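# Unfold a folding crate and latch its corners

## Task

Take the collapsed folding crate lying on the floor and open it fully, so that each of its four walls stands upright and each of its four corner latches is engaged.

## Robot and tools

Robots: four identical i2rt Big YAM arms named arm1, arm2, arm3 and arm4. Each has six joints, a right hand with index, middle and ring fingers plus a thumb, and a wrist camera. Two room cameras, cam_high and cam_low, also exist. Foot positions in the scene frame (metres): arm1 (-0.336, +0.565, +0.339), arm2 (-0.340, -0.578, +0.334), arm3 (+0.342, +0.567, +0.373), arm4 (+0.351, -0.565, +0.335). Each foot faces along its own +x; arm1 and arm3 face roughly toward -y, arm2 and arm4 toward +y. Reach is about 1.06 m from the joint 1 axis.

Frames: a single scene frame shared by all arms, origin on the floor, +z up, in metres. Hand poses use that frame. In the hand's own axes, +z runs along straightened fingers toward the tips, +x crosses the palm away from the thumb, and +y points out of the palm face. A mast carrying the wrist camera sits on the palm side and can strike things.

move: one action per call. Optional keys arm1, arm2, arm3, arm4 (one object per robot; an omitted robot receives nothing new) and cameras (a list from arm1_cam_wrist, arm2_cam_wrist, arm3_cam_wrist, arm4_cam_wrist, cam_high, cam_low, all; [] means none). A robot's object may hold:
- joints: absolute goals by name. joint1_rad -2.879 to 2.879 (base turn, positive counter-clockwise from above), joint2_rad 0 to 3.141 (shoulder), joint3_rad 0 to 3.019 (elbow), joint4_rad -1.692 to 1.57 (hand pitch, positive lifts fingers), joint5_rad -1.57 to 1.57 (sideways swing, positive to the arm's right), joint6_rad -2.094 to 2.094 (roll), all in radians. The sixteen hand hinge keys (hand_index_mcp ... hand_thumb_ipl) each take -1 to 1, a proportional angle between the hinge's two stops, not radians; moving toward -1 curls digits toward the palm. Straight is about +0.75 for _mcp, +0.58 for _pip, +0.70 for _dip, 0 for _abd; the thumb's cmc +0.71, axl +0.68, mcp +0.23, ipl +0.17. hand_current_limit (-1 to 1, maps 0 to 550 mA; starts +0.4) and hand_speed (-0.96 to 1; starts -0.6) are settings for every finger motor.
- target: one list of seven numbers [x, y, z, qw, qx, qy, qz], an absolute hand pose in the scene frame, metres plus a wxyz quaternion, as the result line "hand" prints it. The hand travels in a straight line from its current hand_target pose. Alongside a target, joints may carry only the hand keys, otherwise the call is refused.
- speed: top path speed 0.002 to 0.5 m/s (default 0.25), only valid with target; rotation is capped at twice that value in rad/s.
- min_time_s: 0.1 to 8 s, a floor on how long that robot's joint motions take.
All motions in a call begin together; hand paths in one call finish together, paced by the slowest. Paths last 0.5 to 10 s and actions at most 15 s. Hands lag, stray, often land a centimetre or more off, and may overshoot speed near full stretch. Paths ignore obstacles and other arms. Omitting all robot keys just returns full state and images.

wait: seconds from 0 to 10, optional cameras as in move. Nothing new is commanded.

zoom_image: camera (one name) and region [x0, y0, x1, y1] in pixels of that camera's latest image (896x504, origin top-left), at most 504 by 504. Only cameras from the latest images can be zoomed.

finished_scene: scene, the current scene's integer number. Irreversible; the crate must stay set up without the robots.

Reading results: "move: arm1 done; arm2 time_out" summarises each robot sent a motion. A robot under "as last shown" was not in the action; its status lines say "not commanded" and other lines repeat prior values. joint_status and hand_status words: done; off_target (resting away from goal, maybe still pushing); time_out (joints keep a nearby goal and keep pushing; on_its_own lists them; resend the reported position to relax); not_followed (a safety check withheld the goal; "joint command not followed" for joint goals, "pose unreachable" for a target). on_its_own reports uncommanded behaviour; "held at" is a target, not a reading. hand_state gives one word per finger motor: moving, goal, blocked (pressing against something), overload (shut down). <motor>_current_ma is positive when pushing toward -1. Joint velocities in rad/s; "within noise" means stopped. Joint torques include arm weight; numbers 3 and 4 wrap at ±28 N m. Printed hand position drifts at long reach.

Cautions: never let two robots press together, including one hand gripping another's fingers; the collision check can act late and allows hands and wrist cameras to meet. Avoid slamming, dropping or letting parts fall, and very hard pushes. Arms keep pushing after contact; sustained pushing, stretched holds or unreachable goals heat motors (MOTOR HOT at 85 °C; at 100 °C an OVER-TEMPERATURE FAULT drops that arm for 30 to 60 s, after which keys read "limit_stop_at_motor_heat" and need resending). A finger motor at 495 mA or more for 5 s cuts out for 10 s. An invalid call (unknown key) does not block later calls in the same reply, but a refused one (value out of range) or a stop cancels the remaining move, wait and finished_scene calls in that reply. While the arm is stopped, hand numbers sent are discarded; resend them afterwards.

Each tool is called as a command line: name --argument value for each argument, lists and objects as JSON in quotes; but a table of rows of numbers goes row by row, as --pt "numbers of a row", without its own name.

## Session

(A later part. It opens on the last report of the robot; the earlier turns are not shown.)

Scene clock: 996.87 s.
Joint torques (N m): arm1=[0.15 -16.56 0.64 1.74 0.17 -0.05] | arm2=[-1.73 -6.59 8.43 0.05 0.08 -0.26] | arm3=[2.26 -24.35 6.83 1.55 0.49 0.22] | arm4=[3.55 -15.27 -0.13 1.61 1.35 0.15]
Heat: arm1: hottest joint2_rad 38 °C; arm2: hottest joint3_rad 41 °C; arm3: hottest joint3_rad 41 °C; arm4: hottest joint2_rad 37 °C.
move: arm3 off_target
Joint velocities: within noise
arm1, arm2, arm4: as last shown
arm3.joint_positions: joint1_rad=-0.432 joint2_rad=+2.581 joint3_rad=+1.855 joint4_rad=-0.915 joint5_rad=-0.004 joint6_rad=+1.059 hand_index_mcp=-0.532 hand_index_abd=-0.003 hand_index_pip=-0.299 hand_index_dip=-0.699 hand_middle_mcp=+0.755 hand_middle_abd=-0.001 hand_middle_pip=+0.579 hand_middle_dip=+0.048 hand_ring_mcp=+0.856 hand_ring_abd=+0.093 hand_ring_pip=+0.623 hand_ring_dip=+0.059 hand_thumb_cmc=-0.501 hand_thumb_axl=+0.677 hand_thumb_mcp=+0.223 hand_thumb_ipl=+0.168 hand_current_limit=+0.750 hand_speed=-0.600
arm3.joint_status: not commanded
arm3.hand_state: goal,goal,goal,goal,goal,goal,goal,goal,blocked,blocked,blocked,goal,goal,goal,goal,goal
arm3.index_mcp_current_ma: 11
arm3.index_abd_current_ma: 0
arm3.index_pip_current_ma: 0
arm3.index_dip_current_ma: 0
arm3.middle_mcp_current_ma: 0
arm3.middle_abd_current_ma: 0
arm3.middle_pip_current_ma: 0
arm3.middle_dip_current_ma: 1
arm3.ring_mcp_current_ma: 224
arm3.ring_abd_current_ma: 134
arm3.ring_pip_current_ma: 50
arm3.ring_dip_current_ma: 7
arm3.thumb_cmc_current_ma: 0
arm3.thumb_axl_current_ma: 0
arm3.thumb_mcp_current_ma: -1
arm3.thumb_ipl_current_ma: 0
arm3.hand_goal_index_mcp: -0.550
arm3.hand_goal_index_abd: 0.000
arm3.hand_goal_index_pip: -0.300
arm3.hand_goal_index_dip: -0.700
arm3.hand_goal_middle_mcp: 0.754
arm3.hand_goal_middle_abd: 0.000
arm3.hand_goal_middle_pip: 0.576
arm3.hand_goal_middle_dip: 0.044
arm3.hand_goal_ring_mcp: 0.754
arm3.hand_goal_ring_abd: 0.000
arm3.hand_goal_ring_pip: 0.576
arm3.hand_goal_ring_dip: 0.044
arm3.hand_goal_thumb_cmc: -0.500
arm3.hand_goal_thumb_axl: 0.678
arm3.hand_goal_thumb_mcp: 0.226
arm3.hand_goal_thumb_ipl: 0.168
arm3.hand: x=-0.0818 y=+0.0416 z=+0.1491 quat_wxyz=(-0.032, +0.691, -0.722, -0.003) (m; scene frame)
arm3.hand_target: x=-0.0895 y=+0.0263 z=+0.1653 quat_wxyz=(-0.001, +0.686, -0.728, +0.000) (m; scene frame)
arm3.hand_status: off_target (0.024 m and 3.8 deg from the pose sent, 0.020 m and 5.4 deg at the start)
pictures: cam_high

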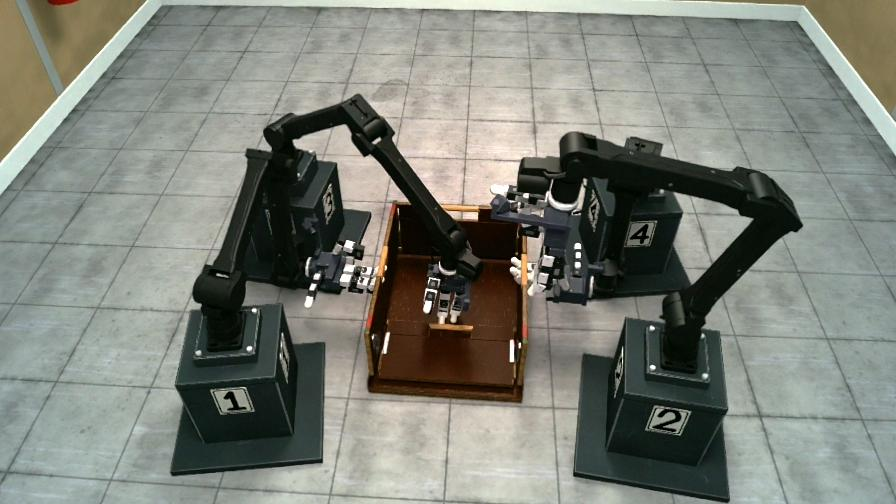

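move --arm3 '{"target": [-0.080, 0.026, 0.190, 0, 0.6858, -0.7278, 0], "speed": 0.1}'

move --arm3 '{"target": [-0.085, 0.026, 0.172, 0, 0.6858, -0.7278, 0], "speed": 0.1}' --cameras '["cam_high"]'

zoom_image --camera "cam_high" --region '[380, 260, 520, 380]'

Scene clock: 1000.03 s.
Joint torques (N m): arm1=[0.09 -16.62 0.64 1.74 0.17 -0.05] | arm2=[-1.79 -6.59 8.43 0.05 0.08 -0.26] | arm3=[2.9 -24.82 6.58 0.4 0.24 0.16] | arm4=[3.55 -15.15 -0.14 1.63 1.34 0.13]
Heat: arm1: hottest joint2_rad 38 °C; arm2: hottest joint3_rad 41 °C; arm3: hottest joint3_rad 41 °C; arm4: hottest joint2_rad 37 °C.
move: arm3 off_target
Joint velocities: within noise
arm1, arm4: as last shown
arm2.joint_positions: joint1_rad=+0.102 joint2_rad=+1.214 joint3_rad=+1.431 joint4_rad=-1.692 joint5_rad=+0.001 joint6_rad=+0.041 hand_index_mcp=-0.533 hand_index_abd=-0.002 hand_index_pip=-0.298 hand_index_dip=-0.698 hand_middle_mcp=+0.754 hand_middle_abd=-0.002 hand_middle_pip=+0.578 hand_middle_dip=+0.407 hand_ring_mcp=+0.754 hand_ring_abd=+0.002 hand_ring_pip=+0.578 hand_ring_dip=+0.407 hand_thumb_cmc=-0.499 hand_thumb_axl=+0.677 hand_thumb_mcp=+0.223 hand_thumb_ipl=+0.168 hand_current_limit=+0.750 hand_speed=-0.600
arm2.joint_status: not commanded
arm2.hand_state: goal,goal,goal,goal,goal,goal,goal,goal,goal,goal,goal,goal,goal,goal,goal,goal
arm2.index_mcp_current_ma: 10
arm2.index_abd_current_ma: 0
arm2.index_pip_current_ma: 0
arm2.index_dip_current_ma: 0
arm2.middle_mcp_current_ma: 0
arm2.middle_abd_current_ma: 0
arm2.middle_pip_current_ma: 0
arm2.middle_dip_current_ma: 0
arm2.ring_mcp_current_ma: 0
arm2.ring_abd_current_ma: 0
arm2.ring_pip_current_ma: 0
arm2.ring_dip_current_ma: 0
arm2.thumb_cmc_current_ma: 0
arm2.thumb_axl_current_ma: 0
arm2.thumb_mcp_current_ma: -1
arm2.thumb_ipl_current_ma: 0
arm2.hand_goal_index_mcp: -0.550
arm2.hand_goal_index_abd: 0.000
arm2.hand_goal_index_pip: -0.300
arm2.hand_goal_index_dip: -0.700
arm2.hand_goal_middle_mcp: 0.754
arm2.hand_goal_middle_abd: 0.000
arm2.hand_goal_middle_pip: 0.576
arm2.hand_goal_middle_dip: 0.410
arm2.hand_goal_ring_mcp: 0.754
arm2.hand_goal_ring_abd: 0.000
arm2.hand_goal_ring_pip: 0.576
arm2.hand_goal_ring_dip: 0.410
arm2.hand_goal_thumb_cmc: -0.500
arm2.hand_goal_thumb_axl: 0.678
arm2.hand_goal_thumb_mcp: 0.226
arm2.hand_goal_thumb_ipl: 0.168
arm2.hand: x=-0.2952 y=-0.1462 z=+0.6870 quat_wxyz=(+0.002, +0.043, +0.998, +0.048) (m; scene frame)
arm2.hand_target: x=-0.2999 y=-0.1499 z=+0.6794 quat_wxyz=(+0.002, +0.030, +0.999, +0.038) (m; scene frame)
arm2.hand_status: not commanded
arm3.joint_positions: joint1_rad=-0.426 joint2_rad=+2.535 joint3_rad=+1.820 joint4_rad=-0.897 joint5_rad=+0.003 joint6_rad=+1.077 hand_index_mcp=-0.532 hand_index_abd=-0.003 hand_index_pip=-0.299 hand_index_dip=-0.699 hand_middle_mcp=+0.755 hand_middle_abd=+0.000 hand_middle_pip=+0.579 hand_middle_dip=+0.048 hand_ring_mcp=+0.759 hand_ring_abd=+0.001 hand_ring_pip=+0.580 hand_ring_dip=+0.047 hand_thumb_cmc=-0.501 hand_thumb_axl=+0.677 hand_thumb_mcp=+0.223 hand_thumb_ipl=+0.168 hand_current_limit=+0.750 hand_speed=-0.600
arm3.joint_status: not commanded
arm3.hand_state: goal,goal,goal,goal,goal,goal,goal,goal,goal,goal,goal,goal,goal,goal,goal,goal
arm3.index_mcp_current_ma: 11
arm3.index_abd_current_ma: 0
arm3.index_pip_current_ma: 0
arm3.index_dip_current_ma: 0
arm3.middle_mcp_current_ma: 0
arm3.middle_abd_current_ma: 0
arm3.middle_pip_current_ma: 0
arm3.middle_dip_current_ma: 1
arm3.ring_mcp_current_ma: 1
arm3.ring_abd_current_ma: 0
arm3.ring_pip_current_ma: 1
arm3.ring_dip_current_ma: 0
arm3.thumb_cmc_current_ma: 0
arm3.thumb_axl_current_ma: 0
arm3.thumb_mcp_current_ma: -1
arm3.thumb_ipl_current_ma: 0
arm3.hand_goal_index_mcp: -0.550
arm3.hand_goal_index_abd: 0.000
arm3.hand_goal_index_pip: -0.300
arm3.hand_goal_index_dip: -0.700
arm3.hand_goal_middle_mcp: 0.754
arm3.hand_goal_middle_abd: 0.000
arm3.hand_goal_middle_pip: 0.576
arm3.hand_goal_middle_dip: 0.044
arm3.hand_goal_ring_mcp: 0.754
arm3.hand_goal_ring_abd: 0.000
arm3.hand_goal_ring_pip: 0.576
arm3.hand_goal_ring_dip: 0.044
arm3.hand_goal_thumb_cmc: -0.500
arm3.hand_goal_thumb_axl: 0.678
arm3.hand_goal_thumb_mcp: 0.226
arm3.hand_goal_thumb_ipl: 0.168
arm3.hand: x=-0.0812 y=+0.0387 z=+0.1701 quat_wxyz=(-0.016, +0.687, -0.726, -0.003) (m; scene frame)
arm3.hand_target: x=-0.0798 y=+0.0262 z=+0.1897 quat_wxyz=(+0.000, +0.686, -0.728, +0.000) (m; scene frame)
arm3.hand_status: off_target (0.024 m and 1.9 deg from the pose sent, 0.044 m and 3.8 deg at the start)
pictures: none

Scene clock: 1001.00 s.
Joint torques (N m): arm1=[0.15 -16.62 0.65 1.74 0.17 -0.05] | arm2=[-1.73 -6.59 8.44 0.05 0.08 -0.26] | arm3=[2.43 -21.83 8.53 0.88 0.25 0.1] | arm4=[3.55 -15.27 -0.13 1.59 1.35 0.13]
Heat: arm1: hottest joint2_rad 38 °C; arm2: hottest joint3_rad 41 °C; arm3: hottest joint3_rad 41 °C; arm4: hottest joint2_rad 37 °C.
move: arm3 off_target
Joint velocities: within noise
arm1, arm2: as last shown
arm3.joint_positions: joint1_rad=-0.426 joint2_rad=+2.535 joint3_rad=+1.820 joint4_rad=-0.894 joint5_rad=+0.003 joint6_rad=+1.077 hand_index_mcp=-0.532 hand_index_abd=-0.003 hand_index_pip=-0.299 hand_index_dip=-0.699 hand_middle_mcp=+0.755 hand_middle_abd=+0.000 hand_middle_pip=+0.579 hand_middle_dip=+0.048 hand_ring_mcp=+0.760 hand_ring_abd=+0.005 hand_ring_pip=+0.580 hand_ring_dip=+0.047 hand_thumb_cmc=-0.501 hand_thumb_axl=+0.677 hand_thumb_mcp=+0.223 hand_thumb_ipl=+0.168 hand_current_limit=+0.750 hand_speed=-0.600
arm3.joint_status: not commanded
arm3.hand_state: goal,goal,goal,goal,goal,goal,goal,goal,goal,goal,goal,goal,goal,goal,goal,goal
arm3.index_mcp_current_ma: 11
arm3.index_abd_current_ma: 0
arm3.index_pip_current_ma: 0
arm3.index_dip_current_ma: 0
arm3.middle_mcp_current_ma: 0
arm3.middle_abd_current_ma: 0
arm3.middle_pip_current_ma: 0
arm3.middle_dip_current_ma: 1
arm3.ring_mcp_current_ma: 1
arm3.ring_abd_current_ma: 1
arm3.ring_pip_current_ma: 1
arm3.ring_dip_current_ma: 0
arm3.thumb_cmc_current_ma: 0
arm3.thumb_axl_current_ma: 0
arm3.thumb_mcp_current_ma: -1
arm3.thumb_ipl_current_ma: 0
arm3.hand_goal_index_mcp: -0.550
arm3.hand_goal_index_abd: 0.000
arm3.hand_goal_index_pip: -0.300
arm3.hand_goal_index_dip: -0.700
arm3.hand_goal_middle_mcp: 0.754
arm3.hand_goal_middle_abd: 0.000
arm3.hand_goal_middle_pip: 0.576
arm3.hand_goal_middle_dip: 0.044
arm3.hand_goal_ring_mcp: 0.754
arm3.hand_goal_ring_abd: 0.000
arm3.hand_goal_ring_pip: 0.576
arm3.hand_goal_ring_dip: 0.044
arm3.hand_goal_thumb_cmc: -0.500
arm3.hand_goal_thumb_axl: 0.678
arm3.hand_goal_thumb_mcp: 0.226
arm3.hand_goal_thumb_ipl: 0.168
arm3.hand: x=-0.0815 y=+0.0381 z=+0.1701 quat_wxyz=(-0.015, +0.687, -0.726, -0.002) (m; scene frame)
arm3.hand_target: x=-0.0847 y=+0.0262 z=+0.1723 quat_wxyz=(+0.000, +0.686, -0.728, +0.000) (m; scene frame)
arm3.hand_status: off_target (0.013 m and 1.8 deg from the pose sent, 0.013 m and 1.9 deg at the start)
arm4.joint_positions: joint1_rad=+1.126 joint2_rad=+2.556 joint3_rad=+0.844 joint4_rad=+1.557 joint5_rad=+1.347 joint6_rad=+0.159 hand_index_mcp=+0.768 hand_index_abd=-0.033 hand_index_pip=+0.586 hand_index_dip=-0.027 hand_middle_mcp=+0.772 hand_middle_abd=+0.000 hand_middle_pip=+0.583 hand_middle_dip=-0.047 hand_ring_mcp=-0.358 hand_ring_abd=+0.002 hand_ring_pip=-0.620 hand_ring_dip=-0.493 hand_thumb_cmc=+0.720 hand_thumb_axl=+0.677 hand_thumb_mcp=+0.224 hand_thumb_ipl=+0.168 hand_current_limit=+0.750 hand_speed=-0.600
arm4.joint_status: not commanded
arm4.hand_state: goal,blocked,goal,blocked,goal,goal,goal,goal,goal,goal,goal,goal,goal,goal,goal,goal
arm4.index_mcp_current_ma: 6
arm4.index_abd_current_ma: -18
arm4.index_pip_current_ma: 2
arm4.index_dip_current_ma: 12
arm4.middle_mcp_current_ma: 9
arm4.middle_abd_current_ma: 0
arm4.middle_pip_current_ma: 1
arm4.middle_dip_current_ma: 0
arm4.ring_mcp_current_ma: 0
arm4.ring_abd_current_ma: 0
arm4.ring_pip_current_ma: 0
arm4.ring_dip_current_ma: 0
arm4.thumb_cmc_current_ma: 1
arm4.thumb_axl_current_ma: 0
arm4.thumb_mcp_current_ma: 0
arm4.thumb_ipl_current_ma: 0
arm4.hand_goal_index_mcp: 0.754
arm4.hand_goal_index_abd: 0.000
arm4.hand_goal_index_pip: 0.576
arm4.hand_goal_index_dip: -0.050
arm4.hand_goal_middle_mcp: 0.754
arm4.hand_goal_middle_abd: 0.000
arm4.hand_goal_middle_pip: 0.576
arm4.hand_goal_middle_dip: -0.050
arm4.hand_goal_ring_mcp: -0.360
arm4.hand_goal_ring_abd: 0.000
arm4.hand_goal_ring_pip: -0.620
arm4.hand_goal_ring_dip: -0.490
arm4.hand_goal_thumb_cmc: 0.714
arm4.hand_goal_thumb_axl: 0.678
arm4.hand_goal_thumb_mcp: 0.226
arm4.hand_goal_thumb_ipl: 0.168
arm4.hand: x=+0.0150 y=-0.2699 z=+0.3050 quat_wxyz=(+0.032, +0.033, +0.717, +0.695) (m; scene frame)
arm4.hand_target: x=+0.0105 y=-0.2910 z=+0.2983 quat_wxyz=(+0.023, +0.024, +0.717, +0.696) (m; scene frame)
arm4.hand_status: not commanded
pictures: cam_high

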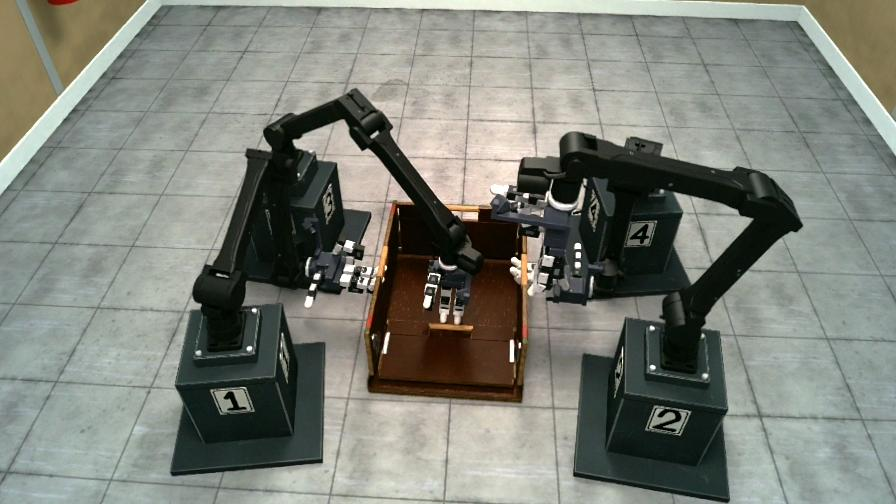

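Scaled by 3.600.

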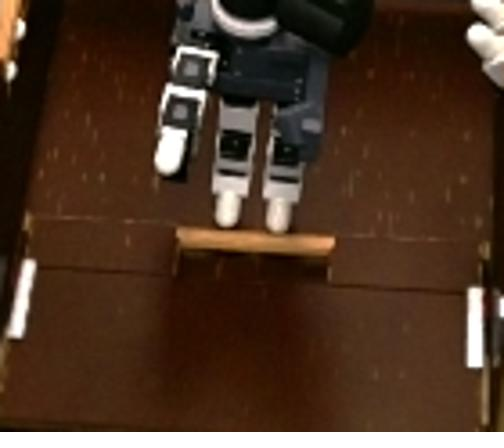

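move --arm3 '{"target": [-0.065, 0.026, 0.156, 0, 0.6858, -0.7278, 0], "speed": 0.1}'

move --arm3 '{"target": [-0.110, 0.026, 0.160, 0, 0.6858, -0.7278, 0], "speed": 0.1}' --cameras '["cam_high"]'

zoom_image --camera "cam_high" --region '[380, 260, 520, 380]'

Scene clock: 1004.60 s.
Joint torques (N m): arm1=[0.21 -16.5 0.64 1.76 0.17 -0.05] | arm2=[-1.79 -6.53 8.4 0.05 0.08 -0.26] | arm3=[2.67 -22.07 6.39 0.7 0.22 0.15] | arm4=[3.6 -15.09 -0.14 1.62 1.35 0.15]
Heat: arm1: hottest joint2_rad 38 °C; arm2: hottest joint3_rad 41 °C; arm3: hottest joint3_rad 41 °C; arm4: hottest joint2_rad 37 °C.
move: arm3 done
Joint velocities: within noise
arm1, arm2, arm4: as last shown
arm3.joint_positions: joint1_rad=-0.406 joint2_rad=+2.549 joint3_rad=+1.806 joint4_rad=-0.843 joint5_rad=+0.004 joint6_rad=+1.097 hand_index_mcp=-0.532 hand_index_abd=-0.003 hand_index_pip=-0.299 hand_index_dip=-0.699 hand_middle_mcp=+0.755 hand_middle_abd=+0.000 hand_middle_pip=+0.579 hand_middle_dip=+0.048 hand_ring_mcp=+0.756 hand_ring_abd=+0.003 hand_ring_pip=+0.578 hand_ring_dip=+0.045 hand_thumb_cmc=-0.501 hand_thumb_axl=+0.677 hand_thumb_mcp=+0.223 hand_thumb_ipl=+0.168 hand_current_limit=+0.750 hand_speed=-0.600
arm3.joint_status: not commanded
arm3.hand_state: goal,goal,goal,goal,goal,goal,goal,goal,goal,goal,goal,goal,goal,goal,goal,goal
arm3.index_mcp_current_ma: 11
arm3.index_abd_current_ma: 0
arm3.index_pip_current_ma: 0
arm3.index_dip_current_ma: 0
arm3.middle_mcp_current_ma: 0
arm3.middle_abd_current_ma: 0
arm3.middle_pip_current_ma: 0
arm3.middle_dip_current_ma: 1
arm3.ring_mcp_current_ma: 0
arm3.ring_abd_current_ma: 0
arm3.ring_pip_current_ma: 0
arm3.ring_dip_current_ma: 0
arm3.thumb_cmc_current_ma: 0
arm3.thumb_axl_current_ma: 0
arm3.thumb_mcp_current_ma: -1
arm3.thumb_ipl_current_ma: 0
arm3.hand_goal_index_mcp: -0.550
arm3.hand_goal_index_abd: 0.000
arm3.hand_goal_index_pip: -0.300
arm3.hand_goal_index_dip: -0.700
arm3.hand_goal_middle_mcp: 0.754
arm3.hand_goal_middle_abd: 0.000
arm3.hand_goal_middle_pip: 0.576
arm3.hand_goal_middle_dip: 0.044
arm3.hand_goal_ring_mcp: 0.754
arm3.hand_goal_ring_abd: 0.000
arm3.hand_goal_ring_pip: 0.576
arm3.hand_goal_ring_dip: 0.044
arm3.hand_goal_thumb_cmc: -0.500
arm3.hand_goal_thumb_axl: 0.678
arm3.hand_goal_thumb_mcp: 0.226
arm3.hand_goal_thumb_ipl: 0.168
arm3.hand: x=-0.0707 y=+0.0306 z=+0.1576 quat_wxyz=(-0.004, +0.687, -0.726, +0.000) (m; scene frame)
arm3.hand_target: x=-0.0650 y=+0.0261 z=+0.1561 quat_wxyz=(+0.000, +0.686, -0.728, +0.000) (m; scene frame)
arm3.hand_status: done (0.008 m and 0.5 deg from the pose sent, 0.025 m and 1.8 deg at the start)
pictures: none

Scene clock: 1005.77 s.
Joint torques (N m): arm1=[0.21 -16.5 0.62 1.74 0.17 -0.05] | arm2=[-1.73 -6.65 8.43 0.03 0.08 -0.26] | arm3=[0.38 -22.48 10.66 0.18 0.5 -0.11] | arm4=[3.66 -15.27 -0.12 1.61 1.35 0.15]
Heat: arm1: hottest joint2_rad 38 °C; arm2: hottest joint3_rad 41 °C; arm3: hottest joint3_rad 41 °C; arm4: hottest joint2_rad 37 °C.
move: arm3 off_target
Joint velocities: within noise
arm1, arm2, arm4: as last shown
arm3.joint_positions: joint1_rad=-0.432 joint2_rad=+2.588 joint3_rad=+1.866 joint4_rad=-0.892 joint5_rad=-0.002 joint6_rad=+1.068 hand_index_mcp=-0.532 hand_index_abd=-0.003 hand_index_pip=-0.299 hand_index_dip=-0.699 hand_middle_mcp=+0.770 hand_middle_abd=-0.002 hand_middle_pip=+0.586 hand_middle_dip=+0.048 hand_ring_mcp=+0.771 hand_ring_abd=+0.000 hand_ring_pip=+0.584 hand_ring_dip=+0.047 hand_thumb_cmc=-0.501 hand_thumb_axl=+0.677 hand_thumb_mcp=+0.223 hand_thumb_ipl=+0.168 hand_current_limit=+0.750 hand_speed=-0.600
arm3.joint_status: not commanded
arm3.hand_state: goal,goal,goal,goal,goal,goal,goal,goal,goal,goal,goal,goal,goal,goal,goal,goal
arm3.index_mcp_current_ma: 11
arm3.index_abd_current_ma: 0
arm3.index_pip_current_ma: 0
arm3.index_dip_current_ma: 0
arm3.middle_mcp_current_ma: 9
arm3.middle_abd_current_ma: 0
arm3.middle_pip_current_ma: 3
arm3.middle_dip_current_ma: 1
arm3.ring_mcp_current_ma: 9
arm3.ring_abd_current_ma: 0
arm3.ring_pip_current_ma: 2
arm3.ring_dip_current_ma: 0
arm3.thumb_cmc_current_ma: 0
arm3.thumb_axl_current_ma: 0
arm3.thumb_mcp_current_ma: -1
arm3.thumb_ipl_current_ma: 0
arm3.hand_goal_index_mcp: -0.550
arm3.hand_goal_index_abd: 0.000
arm3.hand_goal_index_pip: -0.300
arm3.hand_goal_index_dip: -0.700
arm3.hand_goal_middle_mcp: 0.754
arm3.hand_goal_middle_abd: 0.000
arm3.hand_goal_middle_pip: 0.576
arm3.hand_goal_middle_dip: 0.044
arm3.hand_goal_ring_mcp: 0.754
arm3.hand_goal_ring_abd: 0.000
arm3.hand_goal_ring_pip: 0.576
arm3.hand_goal_ring_dip: 0.044
arm3.hand_goal_thumb_cmc: -0.500
arm3.hand_goal_thumb_axl: 0.678
arm3.hand_goal_thumb_mcp: 0.226
arm3.hand_goal_thumb_ipl: 0.168
arm3.hand: x=-0.0865 y=+0.0350 z=+0.1486 quat_wxyz=(-0.018, +0.688, -0.725, +0.000) (m; scene frame)
arm3.hand_target: x=-0.1094 y=+0.0270 z=+0.1607 quat_wxyz=(+0.000, +0.686, -0.728, +0.000) (m; scene frame)
arm3.hand_status: off_target (0.028 m and 2.1 deg from the pose sent, 0.040 m and 0.5 deg at the start)
pictures: cam_high

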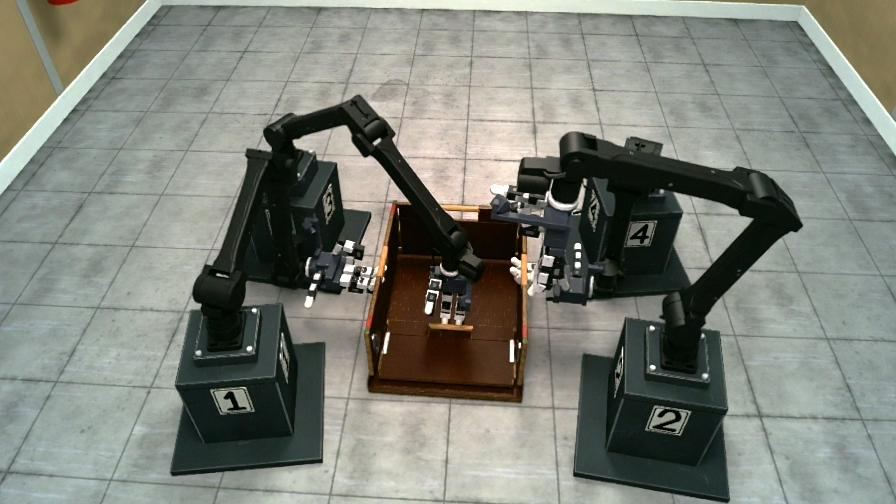

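Scaled by 3.600.

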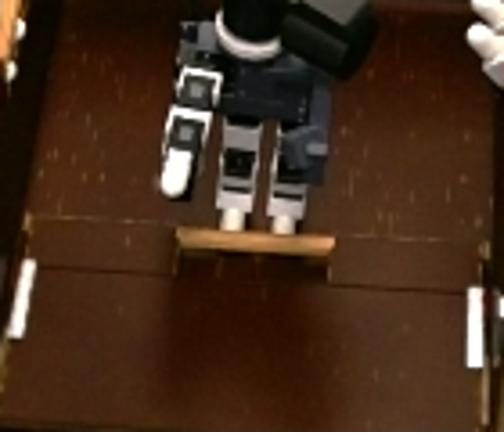

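move --arm3 '{"target": [-0.140, 0.026, 0.160, 0, 0.6858, -0.7278, 0], "speed": 0.1}' --cameras '["cam_high"]'

zoom_image --camera "cam_high" --region '[380, 260, 520, 380]'

Scene clock: 1010.57 s.
Joint torques (N m): arm1=[0.15 -16.56 0.64 1.74 0.17 -0.05] | arm2=[-1.73 -6.53 8.43 0.03 0.08 -0.26] | arm3=[-1.55 -22.24 11.95 0.84 0.88 -0.09] | arm4=[3.55 -15.09 -0.16 1.61 1.34 0.14]
Heat: arm1: hottest joint2_rad 38 °C; arm2: hottest joint3_rad 41 °C; arm3: hottest joint3_rad 41 °C; arm4: hottest joint2_rad 37 °C.
move: arm3 off_target
Joint velocities: within noise
arm1, arm2, arm4: as last shown
arm3.joint_positions: joint1_rad=-0.444 joint2_rad=+2.615 joint3_rad=+1.932 joint4_rad=-0.959 joint5_rad=-0.010 joint6_rad=+1.031 hand_index_mcp=-0.532 hand_index_abd=-0.003 hand_index_pip=-0.299 hand_index_dip=-0.699 hand_middle_mcp=+0.794 hand_middle_abd=+0.007 hand_middle_pip=+0.600 hand_middle_dip=+0.051 hand_ring_mcp=+0.792 hand_ring_abd=+0.008 hand_ring_pip=+0.587 hand_ring_dip=+0.043 hand_thumb_cmc=-0.501 hand_thumb_axl=+0.677 hand_thumb_mcp=+0.223 hand_thumb_ipl=+0.168 hand_current_limit=+0.750 hand_speed=-0.600
arm3.joint_status: not commanded
arm3.hand_state: goal,goal,goal,goal,blocked,goal,blocked,goal,blocked,goal,goal,goal,goal,goal,goal,goal
arm3.index_mcp_current_ma: 11
arm3.index_abd_current_ma: 0
arm3.index_pip_current_ma: 0
arm3.index_dip_current_ma: 0
arm3.middle_mcp_current_ma: 43
arm3.middle_abd_current_ma: 1
arm3.middle_pip_current_ma: 15
arm3.middle_dip_current_ma: 2
arm3.ring_mcp_current_ma: 39
arm3.ring_abd_current_ma: 2
arm3.ring_pip_current_ma: 4
arm3.ring_dip_current_ma: 0
arm3.thumb_cmc_current_ma: 0
arm3.thumb_axl_current_ma: 0
arm3.thumb_mcp_current_ma: -1
arm3.thumb_ipl_current_ma: 0
arm3.hand_goal_index_mcp: -0.550
arm3.hand_goal_index_abd: 0.000
arm3.hand_goal_index_pip: -0.300
arm3.hand_goal_index_dip: -0.700
arm3.hand_goal_middle_mcp: 0.754
arm3.hand_goal_middle_abd: 0.000
arm3.hand_goal_middle_pip: 0.576
arm3.hand_goal_middle_dip: 0.044
arm3.hand_goal_ring_mcp: 0.754
arm3.hand_goal_ring_abd: 0.000
arm3.hand_goal_ring_pip: 0.576
arm3.hand_goal_ring_dip: 0.044
arm3.hand_goal_thumb_cmc: -0.500
arm3.hand_goal_thumb_axl: 0.678
arm3.hand_goal_thumb_mcp: 0.226
arm3.hand_goal_thumb_ipl: 0.168
arm3.hand: x=-0.0959 y=+0.0310 z=+0.1489 quat_wxyz=(-0.033, +0.697, -0.716, +0.001) (m; scene frame)
arm3.hand_target: x=-0.1384 y=+0.0287 z=+0.1618 quat_wxyz=(+0.000, +0.686, -0.728, -0.001) (m; scene frame)
arm3.hand_status: off_target (0.046 m and 4.2 deg from the pose sent, 0.055 m and 2.1 deg at the start)
pictures: cam_high

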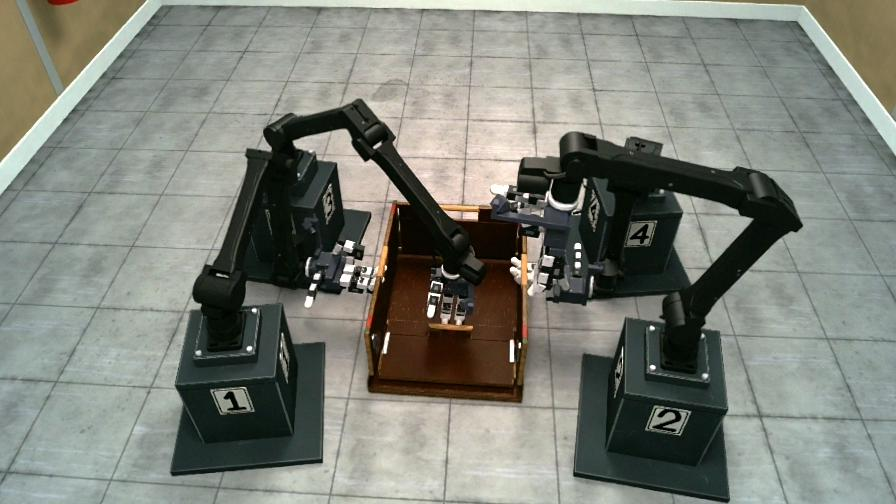

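Scaled by 3.600.

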